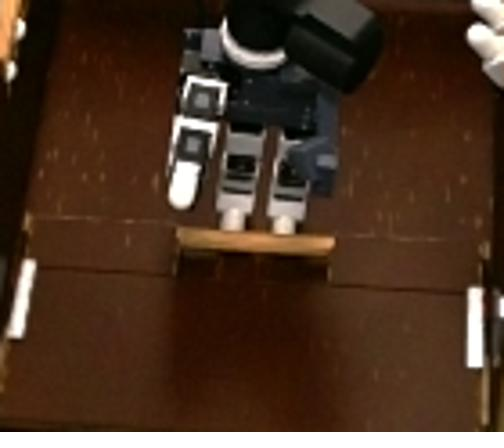

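move --arm3 '{"target": [-0.142, 0.026, 0.175, 0, 0.6858, -0.7278, 0], "speed": 0.1, "joints": {"hand_middle_dip": -0.1, "hand_ring_dip": -0.1}}'

move --arm3 '{"target": [-0.142, 0.026, 0.190, 0, 0.6858, -0.7278, 0], "speed": 0.1, "joints": {"hand_middle_dip": -0.4, "hand_ring_dip": -0.4, "hand_middle_mcp": 0.7, "hand_ring_mcp": 0.7}}' --cameras '["cam_high"]'

zoom_image --camera "cam_high" --region '[380, 260, 520, 380]'

Scene clock: 1016.80 s.
Joint torques (N m): arm1=[0.15 -16.56 0.65 1.74 0.17 -0.05] | arm2=[-1.73 -6.59 8.42 0.03 0.08 -0.26] | arm3=[-1.67 -24.59 11.51 0.18 1.04 -0.02] | arm4=[3.55 -15.09 -0.16 1.61 1.35 0.14]
Heat: arm1: hottest joint2_rad 38 °C; arm2: hottest joint3_rad 40 °C; arm3: hottest joint3_rad 42 °C; arm4: hottest joint2_rad 37 °C.
move: arm3 off_target
Joint velocities: within noise
arm1.joint_positions: joint1_rad=+1.202 joint2_rad=+2.622 joint3_rad=+0.887 joint4_rad=+1.557 joint5_rad=+1.424 joint6_rad=+0.157 hand_index_mcp=+0.795 hand_index_abd=+0.033 hand_index_pip=+0.606 hand_index_dip=-0.002 hand_middle_mcp=+0.798 hand_middle_abd=-0.001 hand_middle_pip=+0.594 hand_middle_dip=-0.036 hand_ring_mcp=-0.358 hand_ring_abd=+0.001 hand_ring_pip=-0.620 hand_ring_dip=-0.488 hand_thumb_cmc=+0.722 hand_thumb_axl=+0.677 hand_thumb_mcp=+0.226 hand_thumb_ipl=+0.168 hand_current_limit=+0.750 hand_speed=-0.600
arm1.joint_status: not commanded
arm1.hand_state: blocked,blocked,blocked,blocked,blocked,goal,goal,goal,goal,goal,goal,goal,goal,goal,goal,goal
arm1.index_mcp_current_ma: 34
arm1.index_abd_current_ma: 16
arm1.index_pip_current_ma: 16
arm1.index_dip_current_ma: 40
arm1.middle_mcp_current_ma: 38
arm1.middle_abd_current_ma: 0
arm1.middle_pip_current_ma: 6
arm1.middle_dip_current_ma: 4
arm1.ring_mcp_current_ma: 0
arm1.ring_abd_current_ma: 0
arm1.ring_pip_current_ma: 0
arm1.ring_dip_current_ma: 0
arm1.thumb_cmc_current_ma: 1
arm1.thumb_axl_current_ma: 0
arm1.thumb_mcp_current_ma: 0
arm1.thumb_ipl_current_ma: 0
arm1.hand_goal_index_mcp: 0.754
arm1.hand_goal_index_abd: 0.000
arm1.hand_goal_index_pip: 0.576
arm1.hand_goal_index_dip: -0.050
arm1.hand_goal_middle_mcp: 0.754
arm1.hand_goal_middle_abd: 0.000
arm1.hand_goal_middle_pip: 0.576
arm1.hand_goal_middle_dip: -0.050
arm1.hand_goal_ring_mcp: -0.360
arm1.hand_goal_ring_abd: 0.000
arm1.hand_goal_ring_pip: -0.620
arm1.hand_goal_ring_dip: -0.490
arm1.hand_goal_thumb_cmc: 0.714
arm1.hand_goal_thumb_axl: 0.678
arm1.hand_goal_thumb_mcp: 0.226
arm1.hand_goal_thumb_ipl: 0.168
arm1.hand: x=+0.0191 y=+0.3106 z=+0.2906 quat_wxyz=(+0.697, +0.716, -0.016, -0.026) (m; scene frame)
arm1.hand_target: x=+0.0180 y=+0.3081 z=+0.2880 quat_wxyz=(+0.698, +0.716, -0.023, -0.022) (m; scene frame)
arm1.hand_status: not commanded
arm2, arm4: as last shown
arm3.joint_positions: joint1_rad=-0.444 joint2_rad=+2.620 joint3_rad=+1.932 joint4_rad=-0.961 joint5_rad=-0.014 joint6_rad=+1.022 hand_index_mcp=-0.532 hand_index_abd=-0.003 hand_index_pip=-0.299 hand_index_dip=-0.699 hand_middle_mcp=+0.797 hand_middle_abd=-0.004 hand_middle_pip=+0.607 hand_middle_dip=-0.051 hand_ring_mcp=+0.802 hand_ring_abd=-0.003 hand_ring_pip=+0.595 hand_ring_dip=-0.090 hand_thumb_cmc=-0.501 hand_thumb_axl=+0.677 hand_thumb_mcp=+0.223 hand_thumb_ipl=+0.168 hand_current_limit=+0.750 hand_speed=-0.600
arm3.joint_status: hand_middle_dip off_target (ended at -0.051, target -0.100); the others done
arm3.hand_state: goal,goal,goal,goal,blocked,goal,blocked,blocked,blocked,goal,goal,goal,goal,goal,goal,goal
arm3.index_mcp_current_ma: 11
arm3.index_abd_current_ma: 0
arm3.index_pip_current_ma: 0
arm3.index_dip_current_ma: 0
arm3.middle_mcp_current_ma: 48
arm3.middle_abd_current_ma: 0
arm3.middle_pip_current_ma: 25
arm3.middle_dip_current_ma: 56
arm3.ring_mcp_current_ma: 60
arm3.ring_abd_current_ma: 0
arm3.ring_pip_current_ma: 10
arm3.ring_dip_current_ma: 4
arm3.thumb_cmc_current_ma: 0
arm3.thumb_axl_current_ma: 0
arm3.thumb_mcp_current_ma: -1
arm3.thumb_ipl_current_ma: 0
arm3.hand_goal_index_mcp: -0.550
arm3.hand_goal_index_abd: 0.000
arm3.hand_goal_index_pip: -0.300
arm3.hand_goal_index_dip: -0.700
arm3.hand_goal_middle_mcp: 0.754
arm3.hand_goal_middle_abd: 0.000
arm3.hand_goal_middle_pip: 0.576
arm3.hand_goal_middle_dip: -0.100
arm3.hand_goal_ring_mcp: 0.754
arm3.hand_goal_ring_abd: 0.000
arm3.hand_goal_ring_pip: 0.576
arm3.hand_goal_ring_dip: -0.100
arm3.hand_goal_thumb_cmc: -0.500
arm3.hand_goal_thumb_axl: 0.678
arm3.hand_goal_thumb_mcp: 0.226
arm3.hand_goal_thumb_ipl: 0.168
arm3.hand: x=-0.0945 y=+0.0318 z=+0.1452 quat_wxyz=(-0.037, +0.700, -0.713, +0.002) (m; scene frame)
arm3.hand_target: x=-0.1403 y=+0.0288 z=+0.1762 quat_wxyz=(+0.000, +0.686, -0.728, -0.001) (m; scene frame)
arm3.hand_status: off_target (0.056 m and 4.8 deg from the pose sent, 0.053 m and 4.2 deg at the start)
pictures: none

Scene clock: 1017.77 s.
Joint torques (N m): arm1=[0.21 -16.56 0.64 1.74 0.17 -0.05] | arm2=[-1.79 -6.59 8.43 0.05 0.09 -0.26] | arm3=[-1.67 -27.4 10.56 -0.14 1.46 0.1] | arm4=[3.55 -15.27 -0.2 1.62 1.35 0.14]
Heat: arm1: hottest joint2_rad 38 °C; arm2: hottest joint3_rad 40 °C; arm3: hottest joint3_rad 42 °C; arm4: hottest joint2_rad 37 °C.
move: arm3 off_target
Joint velocities: within noise
arm1, arm2, arm4: as last shown
arm3.joint_positions: joint1_rad=-0.444 joint2_rad=+2.628 joint3_rad=+1.932 joint4_rad=-0.968 joint5_rad=-0.025 joint6_rad=+1.010 hand_index_mcp=-0.532 hand_index_abd=-0.003 hand_index_pip=-0.299 hand_index_dip=-0.699 hand_middle_mcp=+0.795 hand_middle_abd=-0.017 hand_middle_pip=+0.623 hand_middle_dip=-0.336 hand_ring_mcp=+0.791 hand_ring_abd=-0.015 hand_ring_pip=+0.599 hand_ring_dip=-0.364 hand_thumb_cmc=-0.501 hand_thumb_axl=+0.677 hand_thumb_mcp=+0.223 hand_thumb_ipl=+0.168 hand_current_limit=+0.750 hand_speed=-0.600
arm3.joint_status: hand_middle_mcp off_target (ended at +0.795, target +0.700); hand_middle_dip off_target (ended at -0.336, target -0.400); hand_ring_mcp off_target (ended at +0.791, target +0.700); hand_ring_dip off_target (ended at -0.364, target -0.400)
arm3.hand_state: goal,goal,goal,goal,blocked,goal,blocked,blocked,blocked,goal,blocked,blocked,goal,goal,goal,goal
arm3.index_mcp_current_ma: 11
arm3.index_abd_current_ma: 0
arm3.index_pip_current_ma: 0
arm3.index_dip_current_ma: 0
arm3.middle_mcp_current_ma: 196
arm3.middle_abd_current_ma: -7
arm3.middle_pip_current_ma: 51
arm3.middle_dip_current_ma: 89
arm3.ring_mcp_current_ma: 182
arm3.ring_abd_current_ma: -5
arm3.ring_pip_current_ma: 14
arm3.ring_dip_current_ma: 33
arm3.thumb_cmc_current_ma: 0
arm3.thumb_axl_current_ma: 0
arm3.thumb_mcp_current_ma: -1
arm3.thumb_ipl_current_ma: 0
arm3.hand_goal_index_mcp: -0.550
arm3.hand_goal_index_abd: 0.000
arm3.hand_goal_index_pip: -0.300
arm3.hand_goal_index_dip: -0.700
arm3.hand_goal_middle_mcp: 0.700
arm3.hand_goal_middle_abd: 0.000
arm3.hand_goal_middle_pip: 0.576
arm3.hand_goal_middle_dip: -0.400
arm3.hand_goal_ring_mcp: 0.700
arm3.hand_goal_ring_abd: 0.000
arm3.hand_goal_ring_pip: 0.576
arm3.hand_goal_ring_dip: -0.400
arm3.hand_goal_thumb_cmc: -0.500
arm3.hand_goal_thumb_axl: 0.678
arm3.hand_goal_thumb_mcp: 0.226
arm3.hand_goal_thumb_ipl: 0.168
arm3.hand: x=-0.0907 y=+0.0337 z=+0.1390 quat_wxyz=(-0.045, +0.704, -0.709, +0.006) (m; scene frame)
arm3.hand_target: x=-0.1402 y=+0.0290 z=+0.1902 quat_wxyz=(+0.000, +0.685, -0.728, -0.001) (m; scene frame)
arm3.hand_status: off_target (0.073 m and 6.0 deg from the pose sent, 0.065 m and 4.8 deg at the start)
pictures: cam_high

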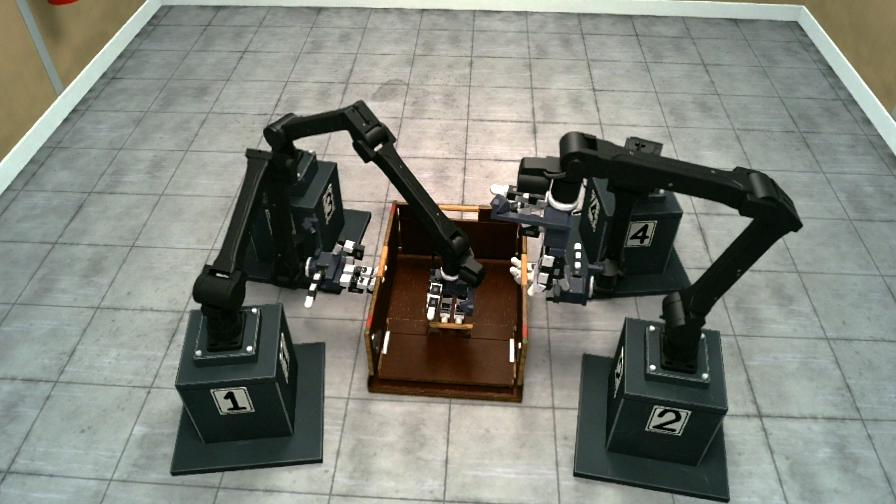

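Scaled by 3.600.

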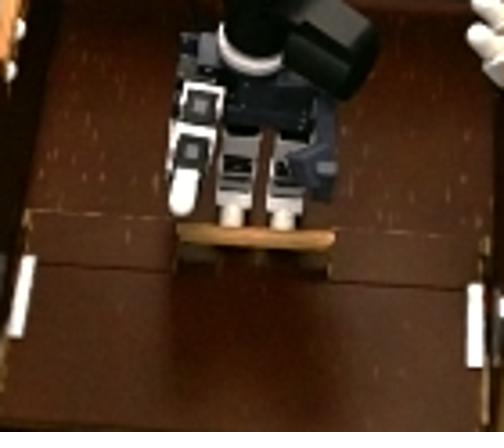

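move --arm3 '{"target": [-0.138, 0.026, 0.215, 0, 0.6858, -0.7278, 0], "speed": 0.1, "joints": {"hand_middle_dip": -0.6, "hand_ring_dip": -0.6}}'

move --arm3 '{"target": [-0.155, 0.026, 0.250, 0, 0.6858, -0.7278, 0], "speed": 0.1, "joints": {"hand_middle_dip": -0.9, "hand_ring_dip": -0.9}}' --cameras '["cam_high"]'

zoom_image --camera "cam_high" --region '[380, 260, 520, 380]'

Scene clock: 1023.30 s.
Joint torques (N m): arm1=[0.15 -16.62 0.62 1.73 0.17 -0.05] | arm2=[-1.67 -6.59 8.43 0.06 0.08 -0.26] | arm3=[-1.32 -28.92 8.91 0.21 1.45 0.15] | arm4=[3.66 -15.21 -0.13 1.62 1.35 0.14]
Heat: arm1: hottest joint2_rad 38 °C; arm2: hottest joint3_rad 40 °C; arm3: hottest joint3_rad 42 °C; arm4: hottest joint2_rad 37 °C.
move: arm3 off_target
Joint velocities: within noise
arm1, arm2, arm4: as last shown
arm3.joint_positions: joint1_rad=-0.444 joint2_rad=+2.602 joint3_rad=+1.932 joint4_rad=-1.004 joint5_rad=-0.025 joint6_rad=+1.009 hand_index_mcp=-0.532 hand_index_abd=-0.003 hand_index_pip=-0.299 hand_index_dip=-0.699 hand_middle_mcp=+0.795 hand_middle_abd=-0.019 hand_middle_pip=+0.623 hand_middle_dip=-0.549 hand_ring_mcp=+0.782 hand_ring_abd=-0.015 hand_ring_pip=+0.599 hand_ring_dip=-0.579 hand_thumb_cmc=-0.501 hand_thumb_axl=+0.677 hand_thumb_mcp=+0.223 hand_thumb_ipl=+0.168 hand_current_limit=+0.750 hand_speed=-0.600
arm3.joint_status: hand_middle_dip off_target (ended at -0.549, target -0.600); hand_ring_dip off_target (ended at -0.579, target -0.600)
arm3.hand_state: goal,goal,goal,goal,blocked,goal,blocked,blocked,blocked,goal,blocked,blocked,goal,goal,goal,goal
arm3.index_mcp_current_ma: 11
arm3.index_abd_current_ma: 0
arm3.index_pip_current_ma: 0
arm3.index_dip_current_ma: 0
arm3.middle_mcp_current_ma: 196
arm3.middle_abd_current_ma: -8
arm3.middle_pip_current_ma: 51
arm3.middle_dip_current_ma: 59
arm3.ring_mcp_current_ma: 150
arm3.ring_abd_current_ma: -5
arm3.ring_pip_current_ma: 15
arm3.ring_dip_current_ma: 13
arm3.thumb_cmc_current_ma: 0
arm3.thumb_axl_current_ma: 0
arm3.thumb_mcp_current_ma: -1
arm3.thumb_ipl_current_ma: 0
arm3.hand_goal_index_mcp: -0.550
arm3.hand_goal_index_abd: 0.000
arm3.hand_goal_index_pip: -0.300
arm3.hand_goal_index_dip: -0.700
arm3.hand_goal_middle_mcp: 0.700
arm3.hand_goal_middle_abd: 0.000
arm3.hand_goal_middle_pip: 0.576
arm3.hand_goal_middle_dip: -0.600
arm3.hand_goal_ring_mcp: 0.700
arm3.hand_goal_ring_abd: 0.000
arm3.hand_goal_ring_pip: 0.576
arm3.hand_goal_ring_dip: -0.600
arm3.hand_goal_thumb_cmc: -0.500
arm3.hand_goal_thumb_axl: 0.678
arm3.hand_goal_thumb_mcp: 0.226
arm3.hand_goal_thumb_ipl: 0.168
arm3.hand: x=-0.0910 y=+0.0335 z=+0.1565 quat_wxyz=(-0.050, +0.704, -0.709, +0.005) (m; scene frame)
arm3.hand_target: x=-0.1363 y=+0.0285 z=+0.2142 quat_wxyz=(+0.000, +0.685, -0.728, -0.001) (m; scene frame)
arm3.hand_status: off_target (0.075 m and 6.5 deg from the pose sent, 0.090 m and 6.0 deg at the start)
pictures: none

Scene clock: 1024.53 s.
Joint torques (N m): arm1=[0.09 -16.5 0.62 1.73 0.17 -0.04] | arm2=[-1.73 -6.53 8.42 0.05 0.08 -0.26] | arm3=[-1.73 -27.75 12.14 -0.14 1.01 0.02] | arm4=[3.66 -15.09 -0.14 1.66 1.34 0.15]
Heat: arm1: hottest joint2_rad 38 °C; arm2: hottest joint3_rad 40 °C; arm3: hottest joint3_rad 42 °C; arm4: hottest joint2_rad 37 °C.
move: arm3 off_target
Joint velocities: within noise
arm1, arm4: as last shown
arm2.joint_positions: joint1_rad=+0.102 joint2_rad=+1.214 joint3_rad=+1.431 joint4_rad=-1.692 joint5_rad=+0.001 joint6_rad=+0.041 hand_index_mcp=-0.533 hand_index_abd=-0.002 hand_index_pip=-0.298 hand_index_dip=-0.698 hand_middle_mcp=+0.754 hand_middle_abd=-0.002 hand_middle_pip=+0.578 hand_middle_dip=+0.407 hand_ring_mcp=+0.754 hand_ring_abd=+0.002 hand_ring_pip=+0.578 hand_ring_dip=+0.407 hand_thumb_cmc=-0.499 hand_thumb_axl=+0.677 hand_thumb_mcp=+0.223 hand_thumb_ipl=+0.168 hand_current_limit=+0.750 hand_speed=-0.600
arm2.joint_status: not commanded
arm2.hand_state: goal,goal,goal,goal,goal,goal,goal,goal,goal,goal,goal,goal,goal,goal,goal,goal
arm2.index_mcp_current_ma: 10
arm2.index_abd_current_ma: 0
arm2.index_pip_current_ma: 0
arm2.index_dip_current_ma: 0
arm2.middle_mcp_current_ma: 0
arm2.middle_abd_current_ma: 0
arm2.middle_pip_current_ma: 0
arm2.middle_dip_current_ma: 0
arm2.ring_mcp_current_ma: 0
arm2.ring_abd_current_ma: 0
arm2.ring_pip_current_ma: 0
arm2.ring_dip_current_ma: 0
arm2.thumb_cmc_current_ma: 0
arm2.thumb_axl_current_ma: 0
arm2.thumb_mcp_current_ma: -1
arm2.thumb_ipl_current_ma: 0
arm2.hand_goal_index_mcp: -0.550
arm2.hand_goal_index_abd: 0.000
arm2.hand_goal_index_pip: -0.300
arm2.hand_goal_index_dip: -0.700
arm2.hand_goal_middle_mcp: 0.754
arm2.hand_goal_middle_abd: 0.000
arm2.hand_goal_middle_pip: 0.576
arm2.hand_goal_middle_dip: 0.410
arm2.hand_goal_ring_mcp: 0.754
arm2.hand_goal_ring_abd: 0.000
arm2.hand_goal_ring_pip: 0.576
arm2.hand_goal_ring_dip: 0.410
arm2.hand_goal_thumb_cmc: -0.500
arm2.hand_goal_thumb_axl: 0.678
arm2.hand_goal_thumb_mcp: 0.226
arm2.hand_goal_thumb_ipl: 0.168
arm2.hand: x=-0.2952 y=-0.1462 z=+0.6870 quat_wxyz=(+0.002, +0.043, +0.998, +0.048) (m; scene frame)
arm2.hand_target: x=-0.2999 y=-0.1499 z=+0.6794 quat_wxyz=(+0.002, +0.030, +0.999, +0.038) (m; scene frame)
arm2.hand_status: not commanded
arm3.joint_positions: joint1_rad=-0.459 joint2_rad=+2.549 joint3_rad=+1.938 joint4_rad=-1.067 joint5_rad=-0.013 joint6_rad=+1.003 hand_index_mcp=-0.532 hand_index_abd=-0.003 hand_index_pip=-0.299 hand_index_dip=-0.699 hand_middle_mcp=+0.768 hand_middle_abd=-0.017 hand_middle_pip=+0.623 hand_middle_dip=-0.871 hand_ring_mcp=+0.745 hand_ring_abd=-0.013 hand_ring_pip=+0.596 hand_ring_dip=-0.894 hand_thumb_cmc=-0.501 hand_thumb_axl=+0.677 hand_thumb_mcp=+0.223 hand_thumb_ipl=+0.168 hand_current_limit=+0.750 hand_speed=-0.600
arm3.joint_status: hand_middle_dip off_target (ended at -0.871, target -0.900); the others done
arm3.hand_state: goal,goal,goal,goal,blocked,goal,blocked,blocked,blocked,goal,blocked,goal,goal,goal,goal,goal
arm3.index_mcp_current_ma: 11
arm3.index_abd_current_ma: 0
arm3.index_pip_current_ma: 0
arm3.index_dip_current_ma: 0
arm3.middle_mcp_current_ma: 110
arm3.middle_abd_current_ma: -7
arm3.middle_pip_current_ma: 51
arm3.middle_dip_current_ma: 22
arm3.ring_mcp_current_ma: 52
arm3.ring_abd_current_ma: -4
arm3.ring_pip_current_ma: 12
arm3.ring_dip_current_ma: 1
arm3.thumb_cmc_current_ma: 0
arm3.thumb_axl_current_ma: 0
arm3.thumb_mcp_current_ma: -1
arm3.thumb_ipl_current_ma: 0
arm3.hand_goal_index_mcp: -0.550
arm3.hand_goal_index_abd: 0.000
arm3.hand_goal_index_pip: -0.300
arm3.hand_goal_index_dip: -0.700
arm3.hand_goal_middle_mcp: 0.700
arm3.hand_goal_middle_abd: 0.000
arm3.hand_goal_middle_pip: 0.576
arm3.hand_goal_middle_dip: -0.900
arm3.hand_goal_ring_mcp: 0.700
arm3.hand_goal_ring_abd: 0.000
arm3.hand_goal_ring_pip: 0.576
arm3.hand_goal_ring_dip: -0.900
arm3.hand_goal_thumb_cmc: -0.500
arm3.hand_goal_thumb_axl: 0.678
arm3.hand_goal_thumb_mcp: 0.226
arm3.hand_goal_thumb_ipl: 0.168
arm3.on_its_own: hand_middle_mcp moved -0.027 toward your old target +0.700; hand_ring_mcp moved -0.037 toward your old target +0.700
arm3.hand: x=-0.1033 y=+0.0369 z=+0.1941 quat_wxyz=(-0.051, +0.701, -0.711, -0.001) (m; scene frame)
arm3.hand_target: x=-0.1527 y=+0.0298 z=+0.2508 quat_wxyz=(+0.000, +0.685, -0.728, -0.001) (m; scene frame)
arm3.hand_status: off_target (0.077 m and 6.3 deg from the pose sent, 0.113 m and 6.5 deg at the start)
pictures: cam_high

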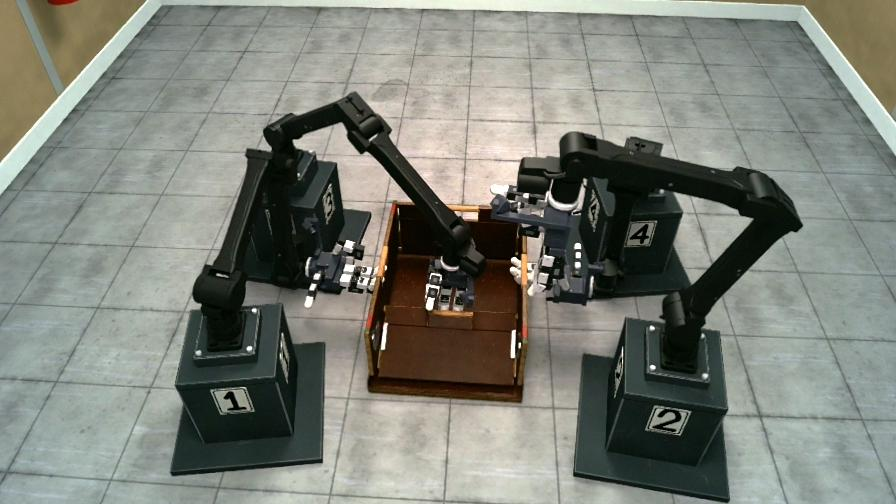

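Scaled by 3.600.

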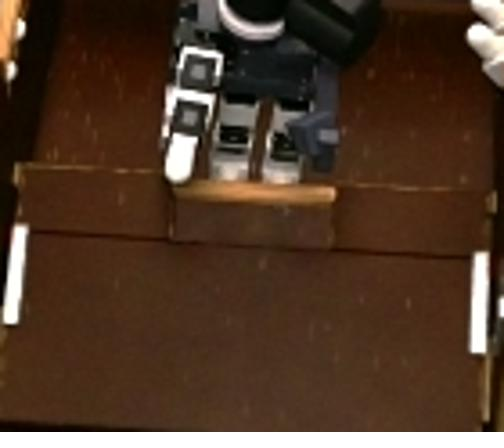

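move --arm3 '{"target": [-0.188, 0.026, 0.262, 0, 0.6858, -0.7278, 0], "speed": 0.1, "joints": {"hand_middle_dip": -0.95, "hand_ring_dip": -0.95}}'

move --arm3 '{"target": [-0.218, 0.024, 0.296, 0, 0.6858, -0.7278, 0], "speed": 0.1}' --cameras '["cam_high", "cam_low"]'

zoom_image --camera "cam_high" --region '[350, 240, 550, 420]'

Scene clock: 1029.53 s.
Joint torques (N m): arm1=[0.03 -16.56 0.64 1.73 0.17 -0.05] | arm2=[-1.79 -6.53 8.43 0.03 0.08 -0.26] | arm3=[-0.03 -25.05 13.68 0.34 0.71 0] | arm4=[3.55 -15.03 -0.14 1.63 1.35 0.15]
Heat: arm1: hottest joint2_rad 38 °C; arm2: hottest joint3_rad 40 °C; arm3: hottest joint3_rad 43 °C; arm4: hottest joint2_rad 37 °C.
move: arm3 off_target
Joint velocities: within noise
arm1, arm2: as last shown
arm3.joint_positions: joint1_rad=-0.516 joint2_rad=+2.554 joint3_rad=+2.051 joint4_rad=-1.161 joint5_rad=-0.006 joint6_rad=+0.968 hand_index_mcp=-0.532 hand_index_abd=-0.003 hand_index_pip=-0.299 hand_index_dip=-0.699 hand_middle_mcp=+0.725 hand_middle_abd=-0.002 hand_middle_pip=+0.597 hand_middle_dip=-0.938 hand_ring_mcp=+0.730 hand_ring_abd=-0.002 hand_ring_pip=+0.578 hand_ring_dip=-0.948 hand_thumb_cmc=-0.501 hand_thumb_axl=+0.677 hand_thumb_mcp=+0.223 hand_thumb_ipl=+0.168 hand_current_limit=+0.750 hand_speed=-0.600
arm3.joint_status: all done
arm3.hand_state: goal,goal,goal,goal,blocked,goal,blocked,goal,blocked,goal,goal,goal,goal,goal,goal,goal
arm3.index_mcp_current_ma: 11
arm3.index_abd_current_ma: 0
arm3.index_pip_current_ma: 0
arm3.index_dip_current_ma: 0
arm3.middle_mcp_current_ma: 19
arm3.middle_abd_current_ma: 0
arm3.middle_pip_current_ma: 12
arm3.middle_dip_current_ma: 5
arm3.ring_mcp_current_ma: 26
arm3.ring_abd_current_ma: 0
arm3.ring_pip_current_ma: 0
arm3.ring_dip_current_ma: 0
arm3.thumb_cmc_current_ma: 0
arm3.thumb_axl_current_ma: 0
arm3.thumb_mcp_current_ma: -1
arm3.thumb_ipl_current_ma: 0
arm3.hand_goal_index_mcp: -0.550
arm3.hand_goal_index_abd: 0.000
arm3.hand_goal_index_pip: -0.300
arm3.hand_goal_index_dip: -0.700
arm3.hand_goal_middle_mcp: 0.700
arm3.hand_goal_middle_abd: 0.000
arm3.hand_goal_middle_pip: 0.576
arm3.hand_goal_middle_dip: -0.950
arm3.hand_goal_ring_mcp: 0.700
arm3.hand_goal_ring_abd: 0.000
arm3.hand_goal_ring_pip: 0.576
arm3.hand_goal_ring_dip: -0.950
arm3.hand_goal_thumb_cmc: -0.500
arm3.hand_goal_thumb_axl: 0.678
arm3.hand_goal_thumb_mcp: 0.226
arm3.hand_goal_thumb_ipl: 0.168
arm3.on_its_own: hand_middle_mcp moved -0.043 toward your old target +0.700
arm3.hand: x=-0.1500 y=+0.0403 z=+0.2274 quat_wxyz=(-0.043, +0.694, -0.719, +0.000) (m; scene frame)
arm3.hand_target: x=-0.1861 y=+0.0287 z=+0.2636 quat_wxyz=(+0.000, +0.686, -0.728, +0.000) (m; scene frame)
arm3.hand_status: off_target (0.053 m and 5.2 deg from the pose sent, 0.109 m and 6.4 deg at the start)
arm4.joint_positions: joint1_rad=+1.126 joint2_rad=+2.556 joint3_rad=+0.844 joint4_rad=+1.557 joint5_rad=+1.347 joint6_rad=+0.159 hand_index_mcp=+0.768 hand_index_abd=-0.033 hand_index_pip=+0.586 hand_index_dip=-0.027 hand_middle_mcp=+0.772 hand_middle_abd=+0.000 hand_middle_pip=+0.583 hand_middle_dip=-0.047 hand_ring_mcp=-0.358 hand_ring_abd=+0.002 hand_ring_pip=-0.620 hand_ring_dip=-0.493 hand_thumb_cmc=+0.720 hand_thumb_axl=+0.677 hand_thumb_mcp=+0.224 hand_thumb_ipl=+0.168 hand_current_limit=+0.750 hand_speed=-0.600
arm4.joint_status: not commanded
arm4.hand_state: goal,blocked,goal,blocked,goal,goal,goal,goal,goal,goal,goal,goal,goal,goal,goal,goal
arm4.index_mcp_current_ma: 6
arm4.index_abd_current_ma: -18
arm4.index_pip_current_ma: 2
arm4.index_dip_current_ma: 12
arm4.middle_mcp_current_ma: 9
arm4.middle_abd_current_ma: 0
arm4.middle_pip_current_ma: 1
arm4.middle_dip_current_ma: 0
arm4.ring_mcp_current_ma: 0
arm4.ring_abd_current_ma: 0
arm4.ring_pip_current_ma: 0
arm4.ring_dip_current_ma: 0
arm4.thumb_cmc_current_ma: 1
arm4.thumb_axl_current_ma: 0
arm4.thumb_mcp_current_ma: 0
arm4.thumb_ipl_current_ma: 0
arm4.hand_goal_index_mcp: 0.754
arm4.hand_goal_index_abd: 0.000
arm4.hand_goal_index_pip: 0.576
arm4.hand_goal_index_dip: -0.050
arm4.hand_goal_middle_mcp: 0.754
arm4.hand_goal_middle_abd: 0.000
arm4.hand_goal_middle_pip: 0.576
arm4.hand_goal_middle_dip: -0.050
arm4.hand_goal_ring_mcp: -0.360
arm4.hand_goal_ring_abd: 0.000
arm4.hand_goal_ring_pip: -0.620
arm4.hand_goal_ring_dip: -0.490
arm4.hand_goal_thumb_cmc: 0.714
arm4.hand_goal_thumb_axl: 0.678
arm4.hand_goal_thumb_mcp: 0.226
arm4.hand_goal_thumb_ipl: 0.168
arm4.hand: x=+0.0150 y=-0.2699 z=+0.3050 quat_wxyz=(+0.032, +0.033, +0.717, +0.695) (m; scene frame)
arm4.hand_target: x=+0.0105 y=-0.2910 z=+0.2983 quat_wxyz=(+0.023, +0.024, +0.717, +0.696) (m; scene frame)
arm4.hand_status: not commanded
pictures: none

Scene clock: 1030.93 s.
Joint torques (N m): arm1=[0.15 -16.56 0.62 1.74 0.18 -0.05] | arm2=[-1.73 -6.53 8.43 0.05 0.08 -0.25] | arm3=[0.32 -25 14.52 0.76 0.41 -0.02] | arm4=[3.6 -15.09 -0.18 1.59 1.35 0.14]
Heat: arm1: hottest joint2_rad 38 °C; arm2: hottest joint3_rad 40 °C; arm3: hottest joint3_rad 43 °C; arm4: hottest joint2_rad 37 °C.
move: arm3 off_target
Joint velocities: within noise
arm1, arm2, arm4: as last shown
arm3.joint_positions: joint1_rad=-0.550 joint2_rad=+2.572 joint3_rad=+2.196 joint4_rad=-1.293 joint5_rad=+0.002 joint6_rad=+0.940 hand_index_mcp=-0.532 hand_index_abd=-0.003 hand_index_pip=-0.299 hand_index_dip=-0.699 hand_middle_mcp=+0.719 hand_middle_abd=+0.002 hand_middle_pip=+0.585 hand_middle_dip=-0.939 hand_ring_mcp=+0.728 hand_ring_abd=+0.000 hand_ring_pip=+0.578 hand_ring_dip=-0.948 hand_thumb_cmc=-0.501 hand_thumb_axl=+0.677 hand_thumb_mcp=+0.223 hand_thumb_ipl=+0.168 hand_current_limit=+0.750 hand_speed=-0.600
arm3.joint_status: not commanded
arm3.hand_state: goal,goal,goal,goal,goal,goal,goal,goal,blocked,goal,goal,goal,goal,goal,goal,goal
arm3.index_mcp_current_ma: 11
arm3.index_abd_current_ma: 0
arm3.index_pip_current_ma: 0
arm3.index_dip_current_ma: 0
arm3.middle_mcp_current_ma: 12
arm3.middle_abd_current_ma: 0
arm3.middle_pip_current_ma: 3
arm3.middle_dip_current_ma: 4
arm3.ring_mcp_current_ma: 22
arm3.ring_abd_current_ma: 0
arm3.ring_pip_current_ma: 0
arm3.ring_dip_current_ma: 0
arm3.thumb_cmc_current_ma: 0
arm3.thumb_axl_current_ma: 0
arm3.thumb_mcp_current_ma: -1
arm3.thumb_ipl_current_ma: 0
arm3.hand_goal_index_mcp: -0.550
arm3.hand_goal_index_abd: 0.000
arm3.hand_goal_index_pip: -0.300
arm3.hand_goal_index_dip: -0.700
arm3.hand_goal_middle_mcp: 0.700
arm3.hand_goal_middle_abd: 0.000
arm3.hand_goal_middle_pip: 0.576
arm3.hand_goal_middle_dip: -0.950
arm3.hand_goal_ring_mcp: 0.700
arm3.hand_goal_ring_abd: 0.000
arm3.hand_goal_ring_pip: 0.576
arm3.hand_goal_ring_dip: -0.950
arm3.hand_goal_thumb_cmc: -0.500
arm3.hand_goal_thumb_axl: 0.678
arm3.hand_goal_thumb_mcp: 0.226
arm3.hand_goal_thumb_ipl: 0.168
arm3.hand: x=-0.1836 y=+0.0393 z=+0.2653 quat_wxyz=(-0.046, +0.691, -0.721, -0.003) (m; scene frame)
arm3.hand_target: x=-0.2159 y=+0.0267 z=+0.2977 quat_wxyz=(+0.000, +0.686, -0.728, -0.001) (m; scene frame)
arm3.hand_status: off_target (0.049 m and 5.3 deg from the pose sent, 0.098 m and 5.2 deg at the start)
pictures: cam_high, cam_low

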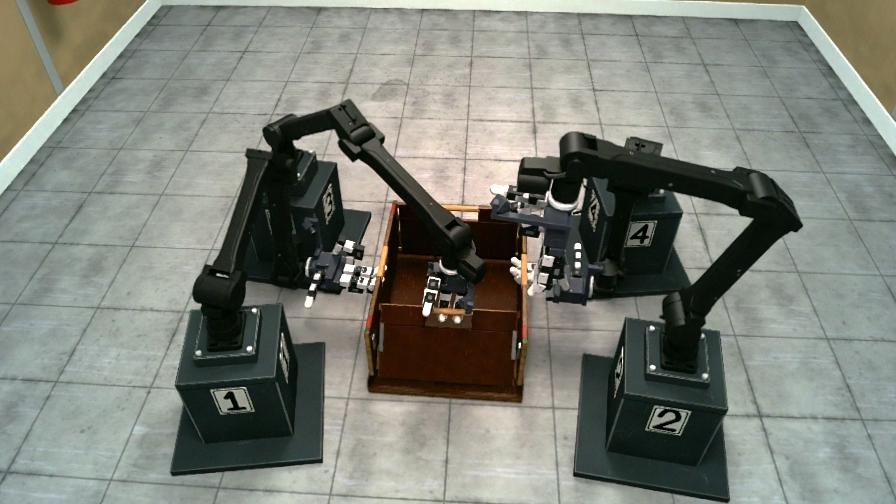

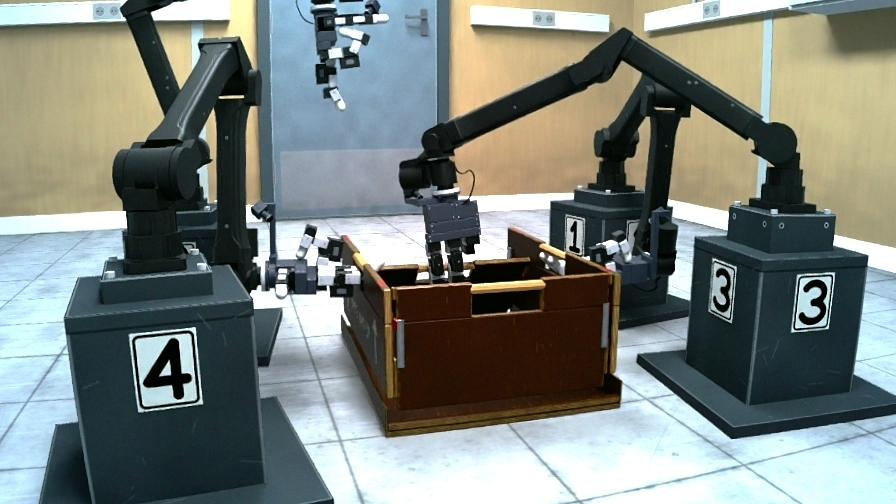

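Scaled by 2.520.

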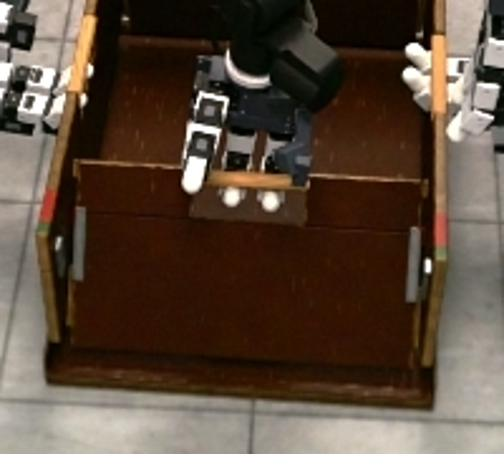

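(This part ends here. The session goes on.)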